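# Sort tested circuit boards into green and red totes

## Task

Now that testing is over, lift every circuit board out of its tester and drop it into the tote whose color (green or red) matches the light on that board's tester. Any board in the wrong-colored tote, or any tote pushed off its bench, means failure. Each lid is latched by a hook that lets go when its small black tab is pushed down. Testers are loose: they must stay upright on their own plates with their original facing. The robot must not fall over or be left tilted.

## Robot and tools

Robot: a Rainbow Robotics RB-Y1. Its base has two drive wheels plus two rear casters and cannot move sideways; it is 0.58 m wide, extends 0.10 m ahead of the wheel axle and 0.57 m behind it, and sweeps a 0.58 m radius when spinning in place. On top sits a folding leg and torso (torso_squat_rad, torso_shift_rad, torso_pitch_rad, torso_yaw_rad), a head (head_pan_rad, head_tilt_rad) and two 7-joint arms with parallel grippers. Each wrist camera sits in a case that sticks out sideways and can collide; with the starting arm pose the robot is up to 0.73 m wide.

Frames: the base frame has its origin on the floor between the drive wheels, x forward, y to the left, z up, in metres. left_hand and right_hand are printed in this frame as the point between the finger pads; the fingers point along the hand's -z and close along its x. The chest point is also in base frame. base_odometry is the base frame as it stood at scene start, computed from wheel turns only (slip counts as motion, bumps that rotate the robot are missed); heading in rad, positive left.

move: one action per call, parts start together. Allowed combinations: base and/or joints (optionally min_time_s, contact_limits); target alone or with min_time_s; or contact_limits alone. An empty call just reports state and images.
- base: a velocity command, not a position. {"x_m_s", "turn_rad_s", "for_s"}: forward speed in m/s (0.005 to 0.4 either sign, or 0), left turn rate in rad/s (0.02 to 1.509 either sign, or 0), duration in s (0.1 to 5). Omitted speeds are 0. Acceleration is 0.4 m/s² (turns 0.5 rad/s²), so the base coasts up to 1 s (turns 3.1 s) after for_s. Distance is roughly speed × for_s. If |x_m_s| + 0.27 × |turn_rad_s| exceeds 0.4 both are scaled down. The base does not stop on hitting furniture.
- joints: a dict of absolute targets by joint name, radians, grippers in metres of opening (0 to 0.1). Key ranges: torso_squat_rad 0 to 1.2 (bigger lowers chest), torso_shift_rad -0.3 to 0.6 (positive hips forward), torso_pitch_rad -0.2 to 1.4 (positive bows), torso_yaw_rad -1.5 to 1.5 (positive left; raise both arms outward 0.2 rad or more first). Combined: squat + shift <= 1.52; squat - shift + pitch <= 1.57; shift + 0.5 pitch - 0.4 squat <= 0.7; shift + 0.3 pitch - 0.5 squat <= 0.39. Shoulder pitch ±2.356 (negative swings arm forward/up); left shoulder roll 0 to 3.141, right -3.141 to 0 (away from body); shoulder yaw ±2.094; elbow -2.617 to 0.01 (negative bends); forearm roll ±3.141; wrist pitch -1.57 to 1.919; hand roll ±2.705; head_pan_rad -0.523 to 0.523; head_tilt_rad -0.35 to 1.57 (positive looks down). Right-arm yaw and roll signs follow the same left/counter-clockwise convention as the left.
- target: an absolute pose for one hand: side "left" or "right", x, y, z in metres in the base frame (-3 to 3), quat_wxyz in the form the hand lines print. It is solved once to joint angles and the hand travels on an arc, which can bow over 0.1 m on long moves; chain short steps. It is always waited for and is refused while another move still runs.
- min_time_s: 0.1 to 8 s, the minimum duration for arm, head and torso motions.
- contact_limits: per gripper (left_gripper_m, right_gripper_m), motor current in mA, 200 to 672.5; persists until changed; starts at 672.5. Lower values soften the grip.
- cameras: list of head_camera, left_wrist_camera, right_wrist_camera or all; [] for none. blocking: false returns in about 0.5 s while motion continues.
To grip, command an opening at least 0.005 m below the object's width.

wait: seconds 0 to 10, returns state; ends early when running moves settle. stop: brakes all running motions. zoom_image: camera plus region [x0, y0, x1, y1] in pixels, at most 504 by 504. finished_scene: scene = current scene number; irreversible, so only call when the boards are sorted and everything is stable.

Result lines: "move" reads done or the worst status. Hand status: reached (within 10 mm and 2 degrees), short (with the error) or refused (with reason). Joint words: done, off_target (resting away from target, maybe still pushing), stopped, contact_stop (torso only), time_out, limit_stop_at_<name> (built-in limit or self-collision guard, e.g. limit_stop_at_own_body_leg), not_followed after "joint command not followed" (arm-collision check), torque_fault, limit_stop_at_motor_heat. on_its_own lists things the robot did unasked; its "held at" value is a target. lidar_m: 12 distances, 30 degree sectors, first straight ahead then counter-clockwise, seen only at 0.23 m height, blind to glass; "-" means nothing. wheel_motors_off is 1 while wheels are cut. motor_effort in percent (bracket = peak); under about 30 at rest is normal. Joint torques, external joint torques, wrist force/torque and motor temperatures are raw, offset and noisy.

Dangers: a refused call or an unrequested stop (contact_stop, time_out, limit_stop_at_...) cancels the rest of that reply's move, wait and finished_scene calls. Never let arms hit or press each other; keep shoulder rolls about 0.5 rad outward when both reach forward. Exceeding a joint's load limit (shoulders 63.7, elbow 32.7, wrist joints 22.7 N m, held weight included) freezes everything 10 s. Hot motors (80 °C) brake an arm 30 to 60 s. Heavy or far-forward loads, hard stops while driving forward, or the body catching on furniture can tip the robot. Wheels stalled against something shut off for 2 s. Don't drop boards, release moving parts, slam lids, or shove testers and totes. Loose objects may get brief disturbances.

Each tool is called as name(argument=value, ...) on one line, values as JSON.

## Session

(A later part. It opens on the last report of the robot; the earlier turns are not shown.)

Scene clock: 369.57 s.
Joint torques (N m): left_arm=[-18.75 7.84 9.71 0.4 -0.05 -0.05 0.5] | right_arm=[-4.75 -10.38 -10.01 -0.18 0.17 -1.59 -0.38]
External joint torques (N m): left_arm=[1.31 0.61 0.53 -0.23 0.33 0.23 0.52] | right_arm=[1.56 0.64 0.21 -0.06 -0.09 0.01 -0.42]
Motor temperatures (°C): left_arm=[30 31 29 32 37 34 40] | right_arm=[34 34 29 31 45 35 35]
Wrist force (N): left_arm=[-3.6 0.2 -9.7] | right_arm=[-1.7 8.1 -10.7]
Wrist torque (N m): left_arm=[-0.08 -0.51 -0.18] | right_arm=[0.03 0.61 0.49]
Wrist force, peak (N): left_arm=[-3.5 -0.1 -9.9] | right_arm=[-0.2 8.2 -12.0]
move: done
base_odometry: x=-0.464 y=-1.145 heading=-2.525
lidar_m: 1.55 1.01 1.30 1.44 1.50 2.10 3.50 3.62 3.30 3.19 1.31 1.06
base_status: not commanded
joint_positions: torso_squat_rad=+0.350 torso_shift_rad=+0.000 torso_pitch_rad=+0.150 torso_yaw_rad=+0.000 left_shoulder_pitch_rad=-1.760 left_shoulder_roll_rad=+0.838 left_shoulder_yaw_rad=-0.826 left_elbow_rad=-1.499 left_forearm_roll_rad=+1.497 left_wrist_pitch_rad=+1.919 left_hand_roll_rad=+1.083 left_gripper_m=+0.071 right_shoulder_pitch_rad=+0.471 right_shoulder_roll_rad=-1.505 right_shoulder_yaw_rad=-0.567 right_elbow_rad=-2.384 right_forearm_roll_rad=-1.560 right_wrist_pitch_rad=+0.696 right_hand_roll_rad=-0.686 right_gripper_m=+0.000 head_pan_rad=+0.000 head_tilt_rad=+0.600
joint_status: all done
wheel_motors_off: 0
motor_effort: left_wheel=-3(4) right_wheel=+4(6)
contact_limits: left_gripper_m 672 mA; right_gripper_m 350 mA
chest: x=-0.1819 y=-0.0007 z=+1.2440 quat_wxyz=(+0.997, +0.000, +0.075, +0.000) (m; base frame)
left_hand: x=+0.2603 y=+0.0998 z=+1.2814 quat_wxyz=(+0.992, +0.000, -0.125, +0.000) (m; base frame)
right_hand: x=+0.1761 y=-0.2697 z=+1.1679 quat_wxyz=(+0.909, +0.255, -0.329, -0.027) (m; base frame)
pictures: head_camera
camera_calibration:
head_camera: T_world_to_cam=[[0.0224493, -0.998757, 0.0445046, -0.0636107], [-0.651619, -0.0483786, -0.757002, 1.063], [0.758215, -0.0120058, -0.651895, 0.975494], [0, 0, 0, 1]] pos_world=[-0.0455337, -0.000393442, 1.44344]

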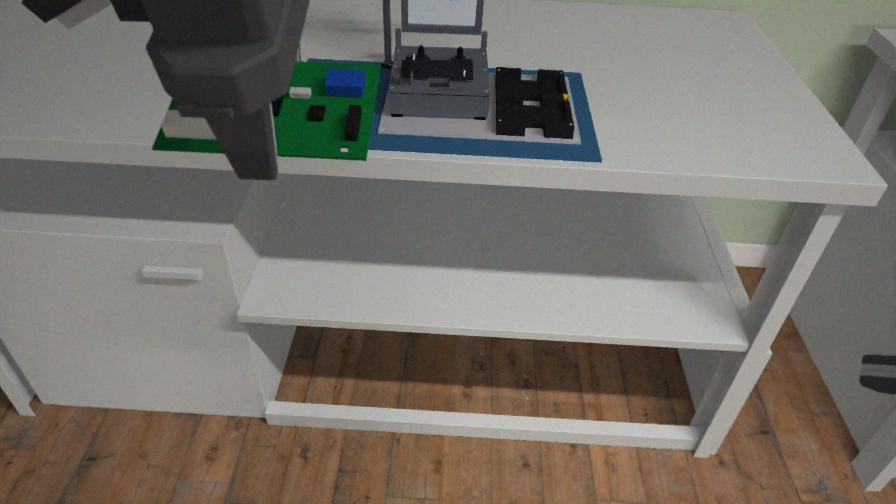

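move(base={"turn_rad_s":0.9,"for_s":3.367}, cameras=[])

move(joints={"head_tilt_rad":0.4}, cameras=["head_camera"])

Scene clock: 381.50 s.
Joint torques (N m): left_arm=[-19.05 7.79 9.77 0.43 -0.06 -0.02 0.38] | right_arm=[-4.7 -10.28 -10.27 -0.1 0.12 -1.58 -0.2]
External joint torques (N m): left_arm=[1.01 0.56 0.6 -0.2 0.32 0.26 0.39] | right_arm=[1.6 0.74 -0.05 0.02 -0.13 0.01 -0.24]
Motor temperatures (°C): left_arm=[30 31 29 32 37 34 40] | right_arm=[34 34 29 31 45 35 35]
Wrist force (N): left_arm=[-3.5 0.1 -9.3] | right_arm=[-1.8 8.2 -10.9]
Wrist torque (N m): left_arm=[-0.05 -0.50 -0.18] | right_arm=[0.06 0.56 0.49]
Wrist force, peak (N): left_arm=[-3.7 0.0 -9.9] | right_arm=[-2.1 8.3 -11.1]
move: done
base_odometry: x=-0.464 y=-1.145 heading=+0.505
lidar_m: 3.49 3.53 3.41 3.18 1.30 1.06 1.55 1.02 1.18 1.45 1.47 1.89
base_status: done (sent for 3.37 of 3.37 s)
joint_positions: torso_squat_rad=+0.350 torso_shift_rad=+0.000 torso_pitch_rad=+0.150 torso_yaw_rad=+0.000 left_shoulder_pitch_rad=-1.760 left_shoulder_roll_rad=+0.838 left_shoulder_yaw_rad=-0.826 left_elbow_rad=-1.499 left_forearm_roll_rad=+1.497 left_wrist_pitch_rad=+1.919 left_hand_roll_rad=+1.083 left_gripper_m=+0.071 right_shoulder_pitch_rad=+0.471 right_shoulder_roll_rad=-1.505 right_shoulder_yaw_rad=-0.567 right_elbow_rad=-2.384 right_forearm_roll_rad=-1.560 right_wrist_pitch_rad=+0.696 right_hand_roll_rad=-0.686 right_gripper_m=+0.000 head_pan_rad=+0.000 head_tilt_rad=+0.600
joint_status: not commanded
wheel_motors_off: 0
motor_effort: left_wheel=+3(24) right_wheel=+1(27)
contact_limits: left_gripper_m 672 mA; right_gripper_m 350 mA
chest: x=-0.1819 y=-0.0007 z=+1.2440 quat_wxyz=(+0.997, +0.000, +0.075, +0.000) (m; base frame)
left_hand: x=+0.2604 y=+0.0998 z=+1.2814 quat_wxyz=(+0.992, +0.000, -0.125, +0.000) (m; base frame)
right_hand: x=+0.1761 y=-0.2697 z=+1.1679 quat_wxyz=(+0.909, +0.255, -0.329, -0.027) (m; base frame)
pictures: none
No camera images: "cameras" was empty.

Scene clock: 382.23 s.
Joint torques (N m): left_arm=[-18.92 7.81 9.69 0.34 -0.1 -0.07 0.36] | right_arm=[-5.19 -10.55 -9.94 -0.09 0.18 -1.57 -0.24]
External joint torques (N m): left_arm=[1.14 0.58 0.51 -0.29 0.27 0.21 0.38] | right_arm=[1.12 0.46 0.28 0.03 -0.07 0.02 -0.28]
Motor temperatures (°C): left_arm=[30 31 29 32 37 34 40] | right_arm=[34 34 29 31 45 35 35]
Wrist force (N): left_arm=[-3.5 0.1 -9.6] | right_arm=[-1.7 8.4 -10.9]
Wrist torque (N m): left_arm=[-0.07 -0.48 -0.18] | right_arm=[0.00 0.61 0.49]
Wrist force, peak (N): left_arm=[-3.7 0.0 -9.9] | right_arm=[-1.9 8.2 -11.3]
move: done
base_odometry: x=-0.464 y=-1.145 heading=+0.505
lidar_m: 3.50 3.52 3.41 3.19 1.31 1.07 1.54 1.02 1.18 1.45 1.47 1.89
base_status: not commanded
joint_positions: torso_squat_rad=+0.350 torso_shift_rad=+0.000 torso_pitch_rad=+0.150 torso_yaw_rad=+0.000 left_shoulder_pitch_rad=-1.760 left_shoulder_roll_rad=+0.838 left_shoulder_yaw_rad=-0.826 left_elbow_rad=-1.499 left_forearm_roll_rad=+1.497 left_wrist_pitch_rad=+1.919 left_hand_roll_rad=+1.083 left_gripper_m=+0.071 right_shoulder_pitch_rad=+0.471 right_shoulder_roll_rad=-1.505 right_shoulder_yaw_rad=-0.567 right_elbow_rad=-2.384 right_forearm_roll_rad=-1.560 right_wrist_pitch_rad=+0.696 right_hand_roll_rad=-0.686 right_gripper_m=+0.000 head_pan_rad=+0.000 head_tilt_rad=+0.400
joint_status: all done
wheel_motors_off: 0
motor_effort: left_wheel=+3(4) right_wheel=+4(5)
contact_limits: left_gripper_m 672 mA; right_gripper_m 350 mA
chest: x=-0.1819 y=-0.0007 z=+1.2440 quat_wxyz=(+0.997, +0.000, +0.075, +0.000) (m; base frame)
left_hand: x=+0.2604 y=+0.0998 z=+1.2814 quat_wxyz=(+0.992, +0.000, -0.125, +0.000) (m; base frame)
right_hand: x=+0.1761 y=-0.2697 z=+1.1679 quat_wxyz=(+0.909, +0.255, -0.329, -0.027) (m; base frame)
pictures: head_camera
camera_calibration:
head_camera: T_world_to_cam=[[0.0129977, -0.998759, 0.0480736, -0.0699801], [-0.488305, -0.048295, -0.871336, 1.24876], [0.872576, -0.0121492, -0.488327, 0.755069], [0, 0, 0, 1]] pos_world=[-0.048172, -0.00041101, 1.46017]

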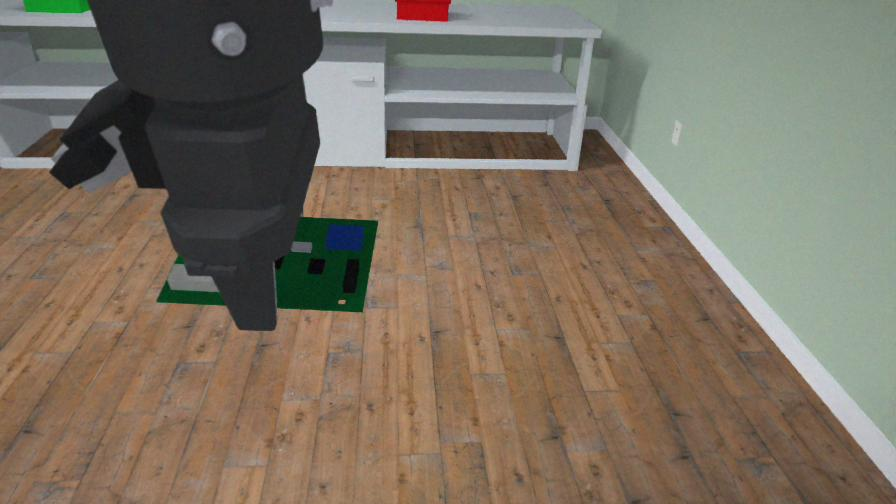

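move(base={"x_m_s":0.4,"for_s":4.0}, cameras=[])

move(base={"x_m_s":0.3,"for_s":2.4}, cameras=["head_camera"])

Scene clock: 393.90 s.
Joint torques (N m): left_arm=[-18.85 7.81 9.6 0.46 -0.09 -0.05 0.41] | right_arm=[-5.12 -10.01 -10.1 -0.1 0.24 -1.66 -0.09]
External joint torques (N m): left_arm=[1.21 0.58 0.42 -0.17 0.28 0.23 0.43] | right_arm=[1.18 1 0.11 0.02 -0.02 -0.07 -0.13]
Motor temperatures (°C): left_arm=[30 31 29 32 37 34 40] | right_arm=[34 34 29 31 45 35 35]
Wrist force (N): left_arm=[-3.2 -0.2 -9.1] | right_arm=[-1.5 8.3 -10.8]
Wrist torque (N m): left_arm=[-0.04 -0.46 -0.17] | right_arm=[0.02 0.60 0.51]
Wrist force, peak (N): left_arm=[-3.8 -0.3 -10.0] | right_arm=[-1.5 8.6 -11.1]
move: done
base_odometry: x=+0.936 y=-0.371 heading=+0.505
lidar_m: 1.91 1.92 2.98 3.34 3.38 2.67 2.52 2.05 1.39 1.30 1.32 1.69
base_status: done (sent for 4 of 4 s)
joint_positions: torso_squat_rad=+0.350 torso_shift_rad=+0.000 torso_pitch_rad=+0.150 torso_yaw_rad=+0.000 left_shoulder_pitch_rad=-1.760 left_shoulder_roll_rad=+0.838 left_shoulder_yaw_rad=-0.826 left_elbow_rad=-1.499 left_forearm_roll_rad=+1.497 left_wrist_pitch_rad=+1.919 left_hand_roll_rad=+1.083 left_gripper_m=+0.071 right_shoulder_pitch_rad=+0.471 right_shoulder_roll_rad=-1.505 right_shoulder_yaw_rad=-0.567 right_elbow_rad=-2.384 right_forearm_roll_rad=-1.560 right_wrist_pitch_rad=+0.696 right_hand_roll_rad=-0.686 right_gripper_m=+0.000 head_pan_rad=+0.000 head_tilt_rad=+0.400
joint_status: not commanded
wheel_motors_off: 0
motor_effort: left_wheel=+1(30) right_wheel=-2(31)
contact_limits: left_gripper_m 672 mA; right_gripper_m 350 mA
chest: x=-0.1818 y=-0.0007 z=+1.2440 quat_wxyz=(+0.997, +0.000, +0.075, +0.000) (m; base frame)
left_hand: x=+0.2605 y=+0.0998 z=+1.2813 quat_wxyz=(+0.992, +0.000, -0.124, +0.000) (m; base frame)
right_hand: x=+0.1762 y=-0.2697 z=+1.1678 quat_wxyz=(+0.909, +0.255, -0.329, -0.027) (m; base frame)
pictures: none
No camera images: "cameras" was empty.

Scene clock: 397.37 s.
Joint torques (N m): left_arm=[-19.05 7.5 9.79 0.4 -0.17 -0.04 0.39] | right_arm=[-4.91 -9.97 -10.09 -0.16 0.18 -1.61 -0.25]
External joint torques (N m): left_arm=[1.01 0.27 0.61 -0.23 0.21 0.24 0.4] | right_arm=[1.4 1.05 0.13 -0.04 -0.08 -0.01 -0.28]
Motor temperatures (°C): left_arm=[30 31 29 32 37 34 40] | right_arm=[34 34 29 31 45 35 35]
Wrist force (N): left_arm=[-3.5 0.1 -9.6] | right_arm=[-1.8 8.2 -10.8]
Wrist torque (N m): left_arm=[-0.07 -0.49 -0.20] | right_arm=[0.03 0.58 0.49]
Wrist force, peak (N): left_arm=[-3.2 -0.2 -10.0] | right_arm=[-1.3 8.4 -11.4]
move: done
base_odometry: x=+1.566 y=-0.023 heading=+0.505
lidar_m: 1.58 1.21 1.69 3.19 3.46 3.37 3.24 1.95 1.32 1.23 1.25 1.41
base_status: done (sent for 2.4 of 2.4 s)
joint_positions: torso_squat_rad=+0.350 torso_shift_rad=+0.000 torso_pitch_rad=+0.150 torso_yaw_rad=+0.000 left_shoulder_pitch_rad=-1.760 left_shoulder_roll_rad=+0.838 left_shoulder_yaw_rad=-0.826 left_elbow_rad=-1.499 left_forearm_roll_rad=+1.497 left_wrist_pitch_rad=+1.919 left_hand_roll_rad=+1.083 left_gripper_m=+0.071 right_shoulder_pitch_rad=+0.471 right_shoulder_roll_rad=-1.505 right_shoulder_yaw_rad=-0.567 right_elbow_rad=-2.384 right_forearm_roll_rad=-1.560 right_wrist_pitch_rad=+0.696 right_hand_roll_rad=-0.686 right_gripper_m=+0.000 head_pan_rad=+0.000 head_tilt_rad=+0.400
joint_status: not commanded
wheel_motors_off: 0
motor_effort: left_wheel=+0(28) right_wheel=-6(18)
contact_limits: left_gripper_m 672 mA; right_gripper_m 350 mA
chest: x=-0.1817 y=-0.0007 z=+1.2440 quat_wxyz=(+0.997, +0.000, +0.075, +0.000) (m; base frame)
left_hand: x=+0.2605 y=+0.0998 z=+1.2812 quat_wxyz=(+0.992, +0.000, -0.124, +0.000) (m; base frame)
right_hand: x=+0.1762 y=-0.2697 z=+1.1678 quat_wxyz=(+0.909, +0.255, -0.329, -0.027) (m; base frame)
pictures: head_camera
camera_calibration:
head_camera: T_world_to_cam=[[0.01301, -0.998759, 0.0480704, -0.0699756], [-0.48851, -0.0482953, -0.87122, 1.24864], [0.872461, -0.0121483, -0.488533, 0.755179], [0, 0, 0, 1]] pos_world=[-0.0479786, -0.000410991, 1.46014]

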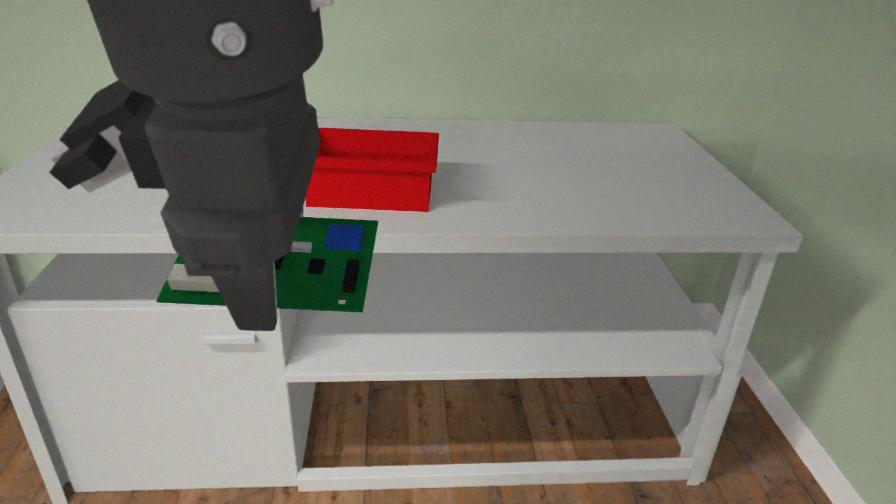

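move(base={"turn_rad_s":0.15,"for_s":0.633}, joints={"torso_pitch_rad":0.4,"head_tilt_rad":0.6}, cameras=[])

move(base={"x_m_s":0.2,"for_s":2.5}, cameras=["head_camera"])

Scene clock: 412.20 s.
Joint torques (N m): left_arm=[-19.84 7.71 10 -1.21 0.31 0.1 0.43] | right_arm=[-3.21 -7.63 -9.49 -1.15 -0.08 -1.28 -0.12]
External joint torques (N m): left_arm=[1.12 0.44 0.46 -0.17 0.27 0.15 0.43] | right_arm=[1.38 1.04 0.09 0.18 -0.14 -0.01 -0.14]
Motor temperatures (°C): left_arm=[30 31 29 32 37 34 40] | right_arm=[34 34 29 31 45 35 35]
Wrist force (N): left_arm=[-1.9 -0.1 -9.9] | right_arm=[0.0 8.3 -11.6]
Wrist torque (N m): left_arm=[-0.04 -0.42 -0.20] | right_arm=[0.01 0.73 0.51]
Wrist force, peak (N): left_arm=[-3.7 0.2 -9.9] | right_arm=[-0.4 8.2 -12.1]
move: done
base_odometry: x=+1.567 y=-0.023 heading=+0.600
lidar_m: 1.22 1.23 1.69 3.38 3.53 3.29 3.22 1.76 1.29 1.24 1.28 1.41
base_status: done (sent for 0.63 of 0.63 s)
joint_positions: torso_squat_rad=+0.350 torso_shift_rad=+0.000 torso_pitch_rad=+0.400 torso_yaw_rad=+0.000 left_shoulder_pitch_rad=-1.760 left_shoulder_roll_rad=+0.838 left_shoulder_yaw_rad=-0.826 left_elbow_rad=-1.499 left_forearm_roll_rad=+1.497 left_wrist_pitch_rad=+1.919 left_hand_roll_rad=+1.083 left_gripper_m=+0.071 right_shoulder_pitch_rad=+0.471 right_shoulder_roll_rad=-1.505 right_shoulder_yaw_rad=-0.567 right_elbow_rad=-2.384 right_forearm_roll_rad=-1.560 right_wrist_pitch_rad=+0.696 right_hand_roll_rad=-0.686 right_gripper_m=+0.000 head_pan_rad=+0.000 head_tilt_rad=+0.600
joint_status: all done
wheel_motors_off: 0
motor_effort: left_wheel=-6(27) right_wheel=-1(31)
contact_limits: left_gripper_m 672 mA; right_gripper_m 350 mA
chest: x=-0.1075 y=-0.0007 z=+1.2231 quat_wxyz=(+0.980, +0.000, +0.199, +0.000) (m; base frame)
left_hand: x=+0.3302 y=+0.0999 z=+1.1498 quat_wxyz=(+1.000, +0.000, +0.000, +0.000) (m; base frame)
right_hand: x=+0.2205 y=-0.2696 z=+1.0607 quat_wxyz=(+0.943, +0.250, -0.213, -0.059) (m; base frame)
pictures: none
No camera images: "cameras" was empty.

Scene clock: 415.50 s.
Joint torques (N m): left_arm=[-19.55 7.57 9.99 -1.03 0.2 0.06 0.39] | right_arm=[-3.3 -7.83 -9.55 -1.14 0.05 -1.29 -0.09]
External joint torques (N m): left_arm=[1.41 0.3 0.46 0 0.16 0.12 0.39] | right_arm=[1.29 0.84 0.03 0.19 0 -0.02 -0.12]
Motor temperatures (°C): left_arm=[30 31 29 32 37 34 40] | right_arm=[34 34 29 31 45 35 35]
Wrist force (N): left_arm=[-1.9 -0.1 -9.6] | right_arm=[0.0 8.1 -11.5]
Wrist torque (N m): left_arm=[-0.05 -0.41 -0.19] | right_arm=[0.05 0.71 0.51]
Wrist force, peak (N): left_arm=[-2.3 -0.1 -10.3] | right_arm=[0.1 8.4 -12.0]
move: done
base_odometry: x=+1.979 y=+0.260 heading=+0.600
lidar_m: 1.03 0.74 0.97 2.51 3.53 3.82 3.72 1.75 1.28 1.23 1.04 1.23
base_status: done (sent for 2.5 of 2.5 s)
joint_positions: torso_squat_rad=+0.350 torso_shift_rad=+0.000 torso_pitch_rad=+0.400 torso_yaw_rad=+0.000 left_shoulder_pitch_rad=-1.760 left_shoulder_roll_rad=+0.838 left_shoulder_yaw_rad=-0.826 left_elbow_rad=-1.499 left_forearm_roll_rad=+1.497 left_wrist_pitch_rad=+1.919 left_hand_roll_rad=+1.083 left_gripper_m=+0.071 right_shoulder_pitch_rad=+0.471 right_shoulder_roll_rad=-1.505 right_shoulder_yaw_rad=-0.567 right_elbow_rad=-2.384 right_forearm_roll_rad=-1.560 right_wrist_pitch_rad=+0.696 right_hand_roll_rad=-0.686 right_gripper_m=+0.000 head_pan_rad=+0.000 head_tilt_rad=+0.600
joint_status: not commanded
wheel_motors_off: 0
motor_effort: left_wheel=-1(28) right_wheel=-1(26)
contact_limits: left_gripper_m 672 mA; right_gripper_m 350 mA
chest: x=-0.1075 y=-0.0007 z=+1.2231 quat_wxyz=(+0.980, +0.000, +0.199, +0.000) (m; base frame)
left_hand: x=+0.3302 y=+0.0999 z=+1.1498 quat_wxyz=(+1.000, +0.000, +0.000, +0.000) (m; base frame)
right_hand: x=+0.2205 y=-0.2696 z=+1.0607 quat_wxyz=(+0.943, +0.250, -0.213, -0.059) (m; base frame)
pictures: head_camera
camera_calibration:
head_camera: T_world_to_cam=[[0.0329477, -0.998752, 0.0375464, -0.0546901], [-0.818758, -0.0485165, -0.572085, 0.851479], [0.573193, -0.0118925, -0.819334, 1.09034], [0, 0, 0, 1]] pos_world=[0.0739837, -0.000344222, 1.38252]

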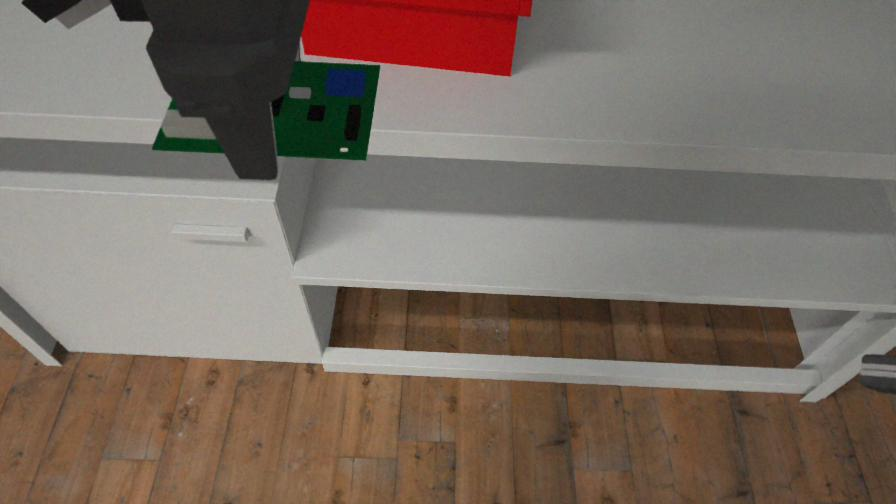

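move(base={"x_m_s":0.2,"for_s":1.75}, cameras=[])

move(target={"side":"left","x":0.40,"y":0.04,"z":1.13,"quat_wxyz":[0.9988,0,0,-0.05]}, min_time_s=1.5, cameras=["head_camera","left_wrist_camera"])

Scene clock: 428.97 s.
Joint torques (N m): left_arm=[-19.7 7.65 9.96 -1 0.21 0.1 0.47] | right_arm=[-3.44 -7.61 -9.31 -1.17 -0.03 -1.34 -0.27]
External joint torques (N m): left_arm=[1.26 0.38 0.42 0.03 0.18 0.15 0.47] | right_arm=[1.15 1.06 0.27 0.16 -0.08 -0.07 -0.3]
Motor temperatures (°C): left_arm=[30 31 29 32 37 34 40] | right_arm=[34 34 29 31 45 35 35]
Wrist force (N): left_arm=[-1.8 -0.1 -9.5] | right_arm=[-0.6 8.2 -11.4]
Wrist torque (N m): left_arm=[-0.04 -0.39 -0.19] | right_arm=[0.03 0.66 0.51]
Wrist force, peak (N): left_arm=[-2.3 0.1 -10.2] | right_arm=[-0.6 8.4 -12.1]
move: done
base_odometry: x=+2.271 y=+0.459 heading=+0.600
lidar_m: 0.97 0.42 0.46 1.28 3.54 4.17 4.07 1.76 1.28 1.22 0.88 1.01
base_status: done (sent for 1.77 of 1.77 s)
joint_positions: torso_squat_rad=+0.350 torso_shift_rad=+0.000 torso_pitch_rad=+0.400 torso_yaw_rad=+0.000 left_shoulder_pitch_rad=-1.760 left_shoulder_roll_rad=+0.838 left_shoulder_yaw_rad=-0.826 left_elbow_rad=-1.499 left_forearm_roll_rad=+1.497 left_wrist_pitch_rad=+1.919 left_hand_roll_rad=+1.083 left_gripper_m=+0.071 right_shoulder_pitch_rad=+0.471 right_shoulder_roll_rad=-1.505 right_shoulder_yaw_rad=-0.567 right_elbow_rad=-2.384 right_forearm_roll_rad=-1.560 right_wrist_pitch_rad=+0.696 right_hand_roll_rad=-0.686 right_gripper_m=+0.000 head_pan_rad=+0.000 head_tilt_rad=+0.600
joint_status: not commanded
wheel_motors_off: 0
motor_effort: left_wheel=+1(23) right_wheel=-2(21)
contact_limits: left_gripper_m 672 mA; right_gripper_m 350 mA
chest: x=-0.1075 y=-0.0007 z=+1.2231 quat_wxyz=(+0.980, +0.000, +0.199, +0.000) (m; base frame)
left_hand: x=+0.3302 y=+0.0999 z=+1.1498 quat_wxyz=(+1.000, +0.000, +0.000, +0.000) (m; base frame)
right_hand: x=+0.2205 y=-0.2696 z=+1.0607 quat_wxyz=(+0.943, +0.250, -0.213, -0.059) (m; base frame)
pictures: none
No camera images: "cameras" was empty.

Scene clock: 430.83 s.
Joint torques (N m): left_arm=[-23.64 6.99 5.77 -1.1 0 -0.2 0.05] | right_arm=[-3.4 -8 -9.4 -1.26 -0.05 -1.26 -0.31]
External joint torques (N m): left_arm=[0.69 -0.96 -1.02 1.08 -0.02 -0.13 0.05] | right_arm=[1.19 0.67 0.18 0.07 -0.1 0.01 -0.33]
Motor temperatures (°C): left_arm=[30 31 29 32 37 34 40] | right_arm=[34 34 29 31 45 35 35]
Wrist force (N): left_arm=[-1.7 0.3 -9.8] | right_arm=[-0.5 8.2 -11.5]
Wrist torque (N m): left_arm=[-0.10 -0.40 -0.22] | right_arm=[0.02 0.65 0.50]
Wrist force, peak (N): left_arm=[-2.0 0.2 -10.2] | right_arm=[-0.3 8.5 -11.8]
move: done
base_odometry: x=+2.271 y=+0.459 heading=+0.600
lidar_m: 0.98 0.43 0.46 1.28 3.53 4.16 4.07 1.76 1.28 1.23 0.88 1.01
base_status: not commanded
joint_positions: torso_squat_rad=+0.350 torso_shift_rad=+0.000 torso_pitch_rad=+0.400 torso_yaw_rad=+0.000 left_shoulder_pitch_rad=-1.943 left_shoulder_roll_rad=+0.503 left_shoulder_yaw_rad=-0.921 left_elbow_rad=-0.830 left_forearm_roll_rad=+1.347 left_wrist_pitch_rad=+1.806 left_hand_roll_rad=+0.683 left_gripper_m=+0.071 right_shoulder_pitch_rad=+0.471 right_shoulder_roll_rad=-1.505 right_shoulder_yaw_rad=-0.567 right_elbow_rad=-2.384 right_forearm_roll_rad=-1.560 right_wrist_pitch_rad=+0.696 right_hand_roll_rad=-0.686 right_gripper_m=+0.000 head_pan_rad=+0.000 head_tilt_rad=+0.600
joint_status: all done
wheel_motors_off: 0
motor_effort: left_wheel=+0(2) right_wheel=-2(4)
contact_limits: left_gripper_m 672 mA; right_gripper_m 350 mA
chest: x=-0.1076 y=-0.0007 z=+1.2231 quat_wxyz=(+0.980, +0.000, +0.199, +0.000) (m; base frame)
left_hand: x=+0.3997 y=+0.0401 z=+1.1301 quat_wxyz=(+0.999, -0.001, -0.001, -0.050) (m; base frame)
left_hand_status: reached (checked arc, planned for 1.5 s): 0 mm and 0.2 deg off.
right_hand: x=+0.2205 y=-0.2696 z=+1.0607 quat_wxyz=(+0.943, +0.250, -0.213, -0.059) (m; base frame)
pictures: head_camera, left_wrist_camera
camera_calibration:
head_camera: T_world_to_cam=[[0.032941, -0.998752, 0.0375368, -0.0546819], [-0.818704, -0.0485066, -0.572164, 0.85153], [0.573271, -0.0118839, -0.81928, 1.09032], [0, 0, 0, 1]] pos_world=[0.0739006, -0.000351561, 1.38255]
left_wrist_camera: T_world_to_cam=[[0.996407, -0.0841493, -0.00961286, -0.38534], [-0.0686908, -0.869284, 0.489518, -0.456655], [-0.0495489, -0.487098, -0.87194, 1.09376], [0, 0, 0, 1]] pos_world=[0.406782, 0.103381, 1.17353]

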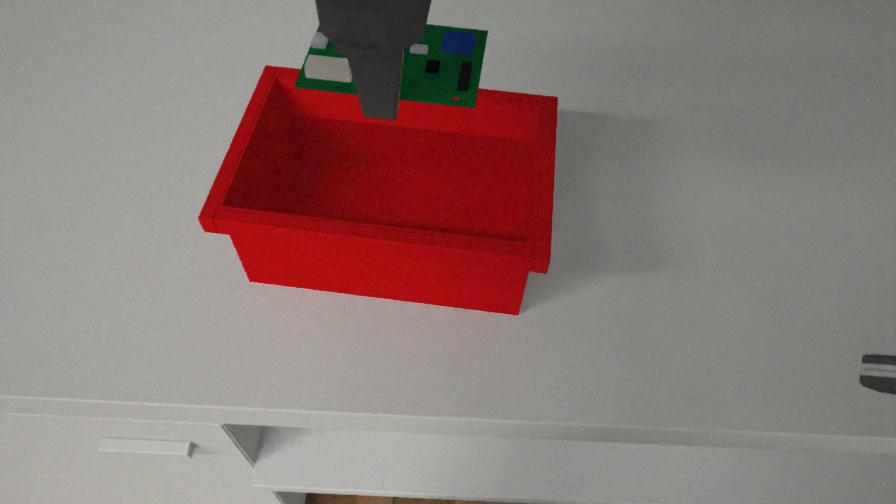

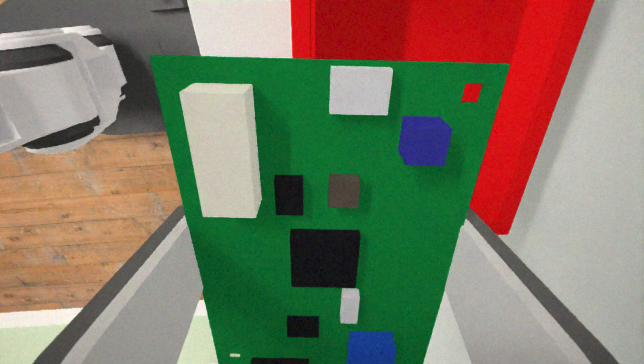

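move(base={"x_m_s":0.08,"for_s":0.4}, cameras=[])

move(target={"side":"left","x":0.437,"y":0.05,"z":1.05,"quat_wxyz":[0.9992,0,0,-0.04]}, min_time_s=1.5, cameras=["head_camera","left_wrist_camera"])

Scene clock: 443.63 s.
Joint torques (N m): left_arm=[-22.97 7.18 6 -1.26 0.13 -0.2 0.04] | right_arm=[-3.24 -7.69 -9.51 -1.23 -0.04 -1.27 -0.22]
External joint torques (N m): left_arm=[1.36 -0.78 -0.8 0.92 0.11 -0.13 0.04] | right_arm=[1.35 0.98 0.06 0.1 -0.09 0 -0.24]
Motor temperatures (°C): left_arm=[30 31 29 32 37 34 40] | right_arm=[34 34 29 31 45 35 35]
Wrist force (N): left_arm=[-1.6 0.0 -9.7] | right_arm=[-0.7 8.1 -11.9]
Wrist torque (N m): left_arm=[-0.08 -0.38 -0.21] | right_arm=[0.04 0.64 0.51]
Wrist force, peak (N): left_arm=[-1.3 0.1 -10.2] | right_arm=[-0.4 8.2 -11.9]
move: done
base_odometry: x=+2.297 y=+0.477 heading=+0.600
lidar_m: 0.94 0.40 0.42 1.26 3.53 4.20 4.10 1.76 1.28 1.23 0.86 0.98
base_status: done (sent for 0.4 of 0.4 s)
joint_positions: torso_squat_rad=+0.350 torso_shift_rad=+0.000 torso_pitch_rad=+0.400 torso_yaw_rad=+0.000 left_shoulder_pitch_rad=-1.943 left_shoulder_roll_rad=+0.503 left_shoulder_yaw_rad=-0.921 left_elbow_rad=-0.830 left_forearm_roll_rad=+1.347 left_wrist_pitch_rad=+1.806 left_hand_roll_rad=+0.683 left_gripper_m=+0.071 right_shoulder_pitch_rad=+0.471 right_shoulder_roll_rad=-1.505 right_shoulder_yaw_rad=-0.567 right_elbow_rad=-2.384 right_forearm_roll_rad=-1.560 right_wrist_pitch_rad=+0.696 right_hand_roll_rad=-0.686 right_gripper_m=+0.000 head_pan_rad=+0.000 head_tilt_rad=+0.600
joint_status: not commanded
wheel_motors_off: 0
motor_effort: left_wheel=-2(20) right_wheel=-3(21)
contact_limits: left_gripper_m 672 mA; right_gripper_m 350 mA
chest: x=-0.1075 y=-0.0007 z=+1.2231 quat_wxyz=(+0.980, +0.000, +0.199, +0.000) (m; base frame)
left_hand: x=+0.3997 y=+0.0401 z=+1.1302 quat_wxyz=(+0.999, -0.001, -0.001, -0.050) (m; base frame)
right_hand: x=+0.2205 y=-0.2696 z=+1.0607 quat_wxyz=(+0.943, +0.250, -0.213, -0.059) (m; base frame)
pictures: none
No camera images: "cameras" was empty.

Scene clock: 445.50 s.
Joint torques (N m): left_arm=[-24.69 6.9 1.4 -1.39 0.15 -0.26 -0.05] | right_arm=[-3.31 -7.75 -9.66 -1.19 -0.02 -1.34 -0.24]
External joint torques (N m): left_arm=[0.63 -1.34 -1.15 1.16 0.14 -0.14 -0.05] | right_arm=[1.28 0.92 -0.08 0.14 -0.08 -0.07 -0.26]
Motor temperatures (°C): left_arm=[30 31 29 32 37 34 40] | right_arm=[34 34 29 31 45 35 35]
Wrist force (N): left_arm=[-1.7 0.6 -9.9] | right_arm=[-0.6 8.2 -11.7]
Wrist torque (N m): left_arm=[-0.10 -0.38 -0.23] | right_arm=[0.03 0.65 0.51]
Wrist force, peak (N): left_arm=[-1.6 0.7 -10.4] | right_arm=[-0.2 8.5 -12.0]
move: done
base_odometry: x=+2.297 y=+0.477 heading=+0.600
lidar_m: 0.95 0.39 0.42 1.28 3.53 4.20 4.10 1.76 1.28 1.23 0.86 0.99
base_status: not commanded
joint_positions: torso_squat_rad=+0.350 torso_shift_rad=+0.000 torso_pitch_rad=+0.400 torso_yaw_rad=+0.000 left_shoulder_pitch_rad=-1.947 left_shoulder_roll_rad=+0.277 left_shoulder_yaw_rad=-0.968 left_elbow_rad=-0.267 left_forearm_roll_rad=+1.276 left_wrist_pitch_rad=+1.560 left_hand_roll_rad=+0.371 left_gripper_m=+0.071 right_shoulder_pitch_rad=+0.471 right_shoulder_roll_rad=-1.505 right_shoulder_yaw_rad=-0.567 right_elbow_rad=-2.384 right_forearm_roll_rad=-1.560 right_wrist_pitch_rad=+0.696 right_hand_roll_rad=-0.686 right_gripper_m=+0.000 head_pan_rad=+0.000 head_tilt_rad=+0.600
joint_status: all done
wheel_motors_off: 0
motor_effort: left_wheel=+0(3) right_wheel=-2(4)
contact_limits: left_gripper_m 672 mA; right_gripper_m 350 mA
chest: x=-0.1076 y=-0.0007 z=+1.2231 quat_wxyz=(+0.980, +0.000, +0.199, +0.000) (m; base frame)
left_hand: x=+0.4365 y=+0.0502 z=+1.0501 quat_wxyz=(+0.999, -0.003, -0.010, -0.040) (m; base frame)
left_hand_status: reached (checked arc, as near as the solve gets, planned for 1.5 s): 1 mm and 1.2 deg off.
right_hand: x=+0.2205 y=-0.2696 z=+1.0607 quat_wxyz=(+0.943, +0.250, -0.213, -0.059) (m; base frame)
pictures: head_camera, left_wrist_camera
camera_calibration:
head_camera: T_world_to_cam=[[0.0329411, -0.998752, 0.0375424, -0.0546864], [-0.818683, -0.0485104, -0.572193, 0.851558], [0.5733, -0.0118867, -0.819259, 1.09031], [0, 0, 0, 1]] pos_world=[0.0738805, -0.000348581, 1.38256]
left_wrist_camera: T_world_to_cam=[[0.997891, -0.0644836, 0.00749031, -0.441568], [-0.0597812, -0.867825, 0.493261, -0.414068], [-0.025307, -0.492668, -0.869849, 1.01818], [0, 0, 0, 1]] pos_world=[0.44165, 0.113813, 1.09321]

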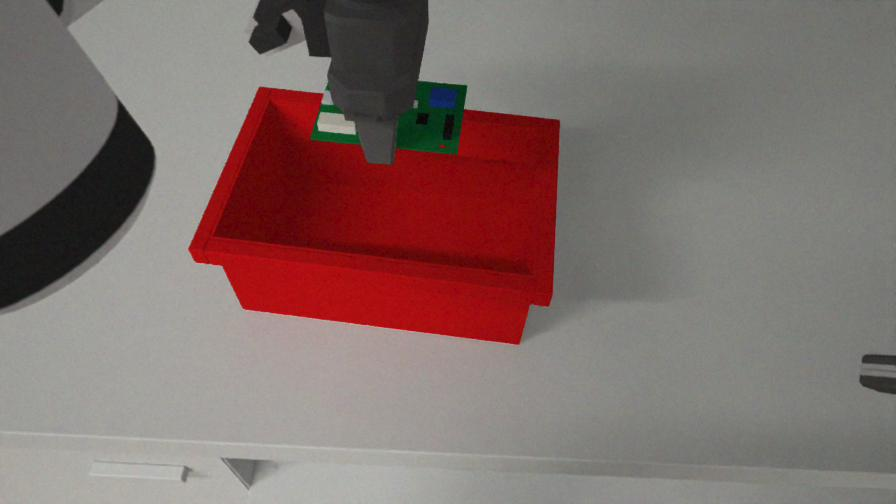

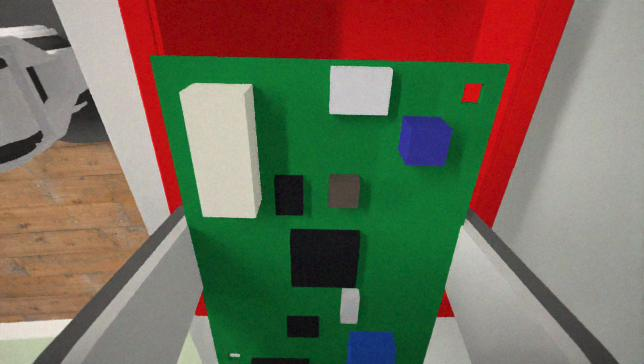

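move(target={"side":"left","x":0.438,"y":0.047,"z":0.955,"quat_wxyz":[0.9992,0,0,-0.04]}, min_time_s=2, cameras=["head_camera","left_wrist_camera"])

Scene clock: 454.77 s.
Joint torques (N m): left_arm=[-22.42 5.45 1.37 -1.37 0.02 -0.61 0.44] | right_arm=[-3.2 -7.62 -9.55 -1.24 0.05 -1.31 -0.23]
External joint torques (N m): left_arm=[2.41 -1.76 -1.13 1.22 0.02 -0.37 0.44] | right_arm=[1.39 1.05 0.03 0.1 0 -0.04 -0.25]
Motor temperatures (°C): left_arm=[31 31 29 32 37 34 40] | right_arm=[34 34 29 31 45 35 35]
Wrist force (N): left_arm=[-2.4 0.3 -9.6] | right_arm=[-0.3 8.3 -11.4]
Wrist torque (N m): left_arm=[-0.07 -0.44 -0.21] | right_arm=[0.02 0.69 0.51]
Wrist force, peak (N): left_arm=[-2.0 0.6 -10.1] | right_arm=[-0.2 8.2 -12.1]
move: short
base_odometry: x=+2.297 y=+0.477 heading=+0.600
lidar_m: 0.94 0.40 0.43 1.27 3.53 4.19 4.10 1.75 1.29 1.23 0.86 0.97
base_status: not commanded
joint_positions: torso_squat_rad=+0.350 torso_shift_rad=+0.000 torso_pitch_rad=+0.400 torso_yaw_rad=+0.000 left_shoulder_pitch_rad=-1.776 left_shoulder_roll_rad=+0.221 left_shoulder_yaw_rad=-1.000 left_elbow_rad=-0.267 left_forearm_roll_rad=+1.235 left_wrist_pitch_rad=+1.325 left_hand_roll_rad=+0.379 left_gripper_m=+0.071 right_shoulder_pitch_rad=+0.471 right_shoulder_roll_rad=-1.505 right_shoulder_yaw_rad=-0.567 right_elbow_rad=-2.384 right_forearm_roll_rad=-1.560 right_wrist_pitch_rad=+0.696 right_hand_roll_rad=-0.686 right_gripper_m=+0.000 head_pan_rad=+0.000 head_tilt_rad=+0.600
joint_status: all done
wheel_motors_off: 0
motor_effort: left_wheel=-1(2) right_wheel=-2(4)
contact_limits: left_gripper_m 672 mA; right_gripper_m 350 mA
chest: x=-0.1076 y=-0.0007 z=+1.2231 quat_wxyz=(+0.980, +0.000, +0.199, +0.000) (m; base frame)
left_hand: x=+0.4375 y=+0.0472 z=+0.9554 quat_wxyz=(+0.998, -0.011, -0.038, -0.040) (m; base frame)
left_hand_status: short (checked arc, as near as the solve gets, planned for 2.0 s): 1 mm and 4.5 deg off. The place is met; only the turn is off.
right_hand: x=+0.2205 y=-0.2696 z=+1.0607 quat_wxyz=(+0.943, +0.250, -0.213, -0.059) (m; base frame)
pictures: head_camera, left_wrist_camera
camera_calibration:
head_camera: T_world_to_cam=[[0.0329409, -0.998752, 0.0375425, -0.0546864], [-0.818683, -0.0485103, -0.572193, 0.851558], [0.5733, -0.0118869, -0.819259, 1.09031], [0, 0, 0, 1]] pos_world=[0.0738808, -0.000348426, 1.38256]
left_wrist_camera: T_world_to_cam=[[0.995915, -0.0638589, 0.0638312, -0.49506], [-0.0874313, -0.858565, 0.505194, -0.369621], [0.0225421, -0.508712, -0.860642, 0.905437], [0, 0, 0, 1]] pos_world=[0.440311, 0.111649, 0.997587]

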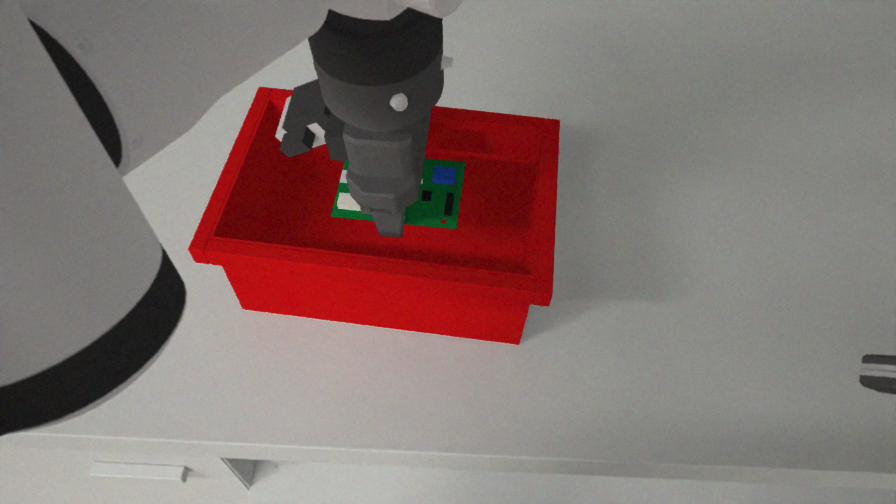

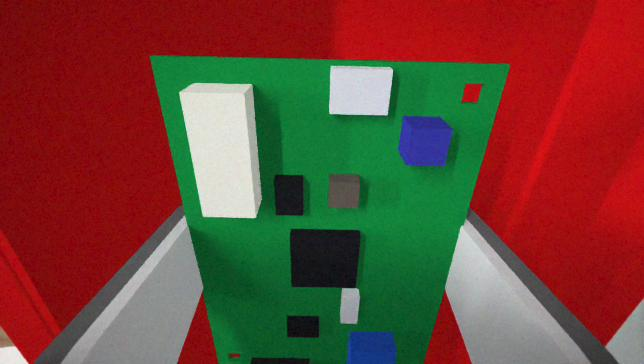

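move(target={"side":"left","x":0.433,"y":0.047,"z":0.925,"quat_wxyz":[0.9992,0,0,-0.04]}, min_time_s=1.2, cameras=[])

move(joints={"torso_squat_rad":0.39}, min_time_s=1, cameras=["head_camera"])

Scene clock: 462.03 s.
Joint torques (N m): left_arm=[-21.99 5.28 1.11 -1.31 0 -0.61 0.49] | right_arm=[-3.42 -7.75 -9.39 -1.21 0.04 -1.3 -0.19]
External joint torques (N m): left_arm=[2.51 -1.49 -1.36 1.28 0.01 -0.35 0.49] | right_arm=[1.16 0.92 0.18 0.12 -0.01 -0.02 -0.21]
Motor temperatures (°C): left_arm=[31 31 29 32 37 34 40] | right_arm=[34 34 29 31 45 35 35]
Wrist force (N): left_arm=[-2.5 0.3 -9.4] | right_arm=[-0.2 8.4 -11.7]
Wrist torque (N m): left_arm=[-0.09 -0.45 -0.20] | right_arm=[-0.01 0.69 0.51]
Wrist force, peak (N): left_arm=[-2.4 0.6 -9.9] | right_arm=[-0.3 8.5 -11.8]
move: short
base_odometry: x=+2.297 y=+0.477 heading=+0.600
lidar_m: 0.94 0.40 0.42 1.27 3.53 4.20 4.10 1.76 1.28 1.23 0.86 0.98
base_status: not commanded
joint_positions: torso_squat_rad=+0.350 torso_shift_rad=+0.000 torso_pitch_rad=+0.400 torso_yaw_rad=+0.000 left_shoulder_pitch_rad=-1.720 left_shoulder_roll_rad=+0.203 left_shoulder_yaw_rad=-1.011 left_elbow_rad=-0.267 left_forearm_roll_rad=+1.222 left_wrist_pitch_rad=+1.257 left_hand_roll_rad=+0.385 left_gripper_m=+0.071 right_shoulder_pitch_rad=+0.471 right_shoulder_roll_rad=-1.505 right_shoulder_yaw_rad=-0.567 right_elbow_rad=-2.384 right_forearm_roll_rad=-1.560 right_wrist_pitch_rad=+0.696 right_hand_roll_rad=-0.686 right_gripper_m=+0.000 head_pan_rad=+0.000 head_tilt_rad=+0.600
joint_status: all done
wheel_motors_off: 0
motor_effort: left_wheel=+0(2) right_wheel=-3(4)
contact_limits: left_gripper_m 672 mA; right_gripper_m 350 mA
chest: x=-0.1076 y=-0.0007 z=+1.2231 quat_wxyz=(+0.980, +0.000, +0.199, +0.000) (m; base frame)
left_hand: x=+0.4325 y=+0.0472 z=+0.9255 quat_wxyz=(+0.998, -0.013, -0.043, -0.040) (m; base frame)
left_hand_status: short (checked arc, as near as the solve gets, planned for 1.2 s): 1 mm and 5.2 deg off. The place is met; only the turn is off.
right_hand: x=+0.2205 y=-0.2696 z=+1.0607 quat_wxyz=(+0.943, +0.250, -0.213, -0.059) (m; base frame)
pictures: none
No camera images: "cameras" was empty.

Scene clock: 463.33 s.
Joint torques (N m): left_arm=[-22.06 4.83 1.06 -1.4 -0.03 -0.61 0.53] | right_arm=[-3.09 -7.82 -9.39 -1.07 0 -1.26 -0.27]
External joint torques (N m): left_arm=[2.43 -1.93 -1.41 1.2 -0.03 -0.35 0.53] | right_arm=[1.5 0.85 0.18 0.26 -0.05 0.01 -0.29]
Motor temperatures (°C): left_arm=[31 31 29 32 37 34 40] | right_arm=[34 34 29 31 45 35 35]
Wrist force (N): left_arm=[-2.5 0.3 -9.4] | right_arm=[-0.1 8.4 -11.5]
Wrist torque (N m): left_arm=[-0.08 -0.47 -0.19] | right_arm=[0.01 0.69 0.50]
Wrist force, peak (N): left_arm=[-2.6 0.4 -9.7] | right_arm=[-0.3 8.4 -12.0]
move: done
base_odometry: x=+2.297 y=+0.477 heading=+0.600
lidar_m: 0.94 0.39 0.42 1.26 3.52 4.20 4.10 1.76 1.27 1.23 0.86 0.98
base_status: not commanded
joint_positions: torso_squat_rad=+0.390 torso_shift_rad=+0.000 torso_pitch_rad=+0.400 torso_yaw_rad=+0.000 left_shoulder_pitch_rad=-1.720 left_shoulder_roll_rad=+0.203 left_shoulder_yaw_rad=-1.011 left_elbow_rad=-0.267 left_forearm_roll_rad=+1.222 left_wrist_pitch_rad=+1.257 left_hand_roll_rad=+0.385 left_gripper_m=+0.071 right_shoulder_pitch_rad=+0.471 right_shoulder_roll_rad=-1.505 right_shoulder_yaw_rad=-0.567 right_elbow_rad=-2.384 right_forearm_roll_rad=-1.560 right_wrist_pitch_rad=+0.696 right_hand_roll_rad=-0.686 right_gripper_m=+0.000 head_pan_rad=+0.000 head_tilt_rad=+0.600
joint_status: all done
wheel_motors_off: 0
motor_effort: left_wheel=-1(2) right_wheel=-2(4)
contact_limits: left_gripper_m 672 mA; right_gripper_m 350 mA
chest: x=-0.1076 y=-0.0007 z=+1.2130 quat_wxyz=(+0.980, +0.000, +0.199, +0.000) (m; base frame)
left_hand: x=+0.4325 y=+0.0472 z=+0.9154 quat_wxyz=(+0.998, -0.013, -0.043, -0.040) (m; base frame)
right_hand: x=+0.2205 y=-0.2696 z=+1.0506 quat_wxyz=(+0.943, +0.250, -0.213, -0.059) (m; base frame)
pictures: head_camera
camera_calibration:
head_camera: T_world_to_cam=[[0.0329377, -0.998752, 0.0375456, -0.0543029], [-0.818632, -0.0485105, -0.572266, 0.845837], [0.573374, -0.0118869, -0.819208, 1.082], [0, 0, 0, 1]] pos_world=[0.0738297, -0.000341525, 1.37246]

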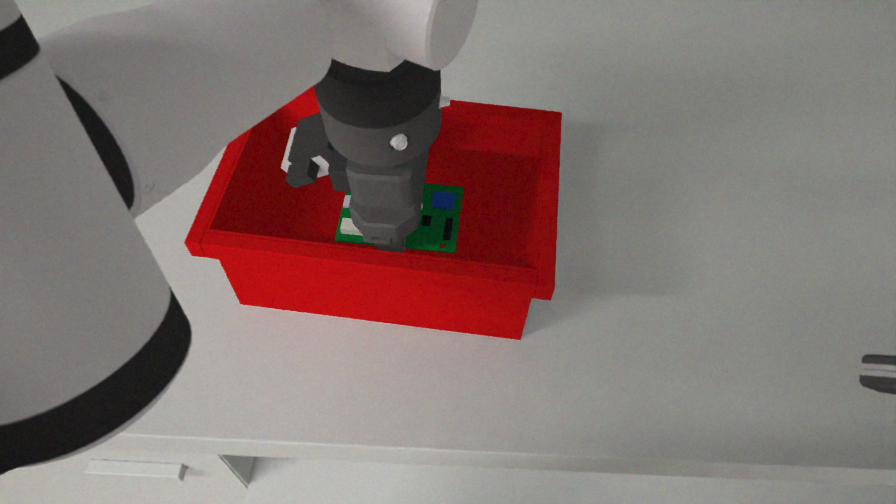

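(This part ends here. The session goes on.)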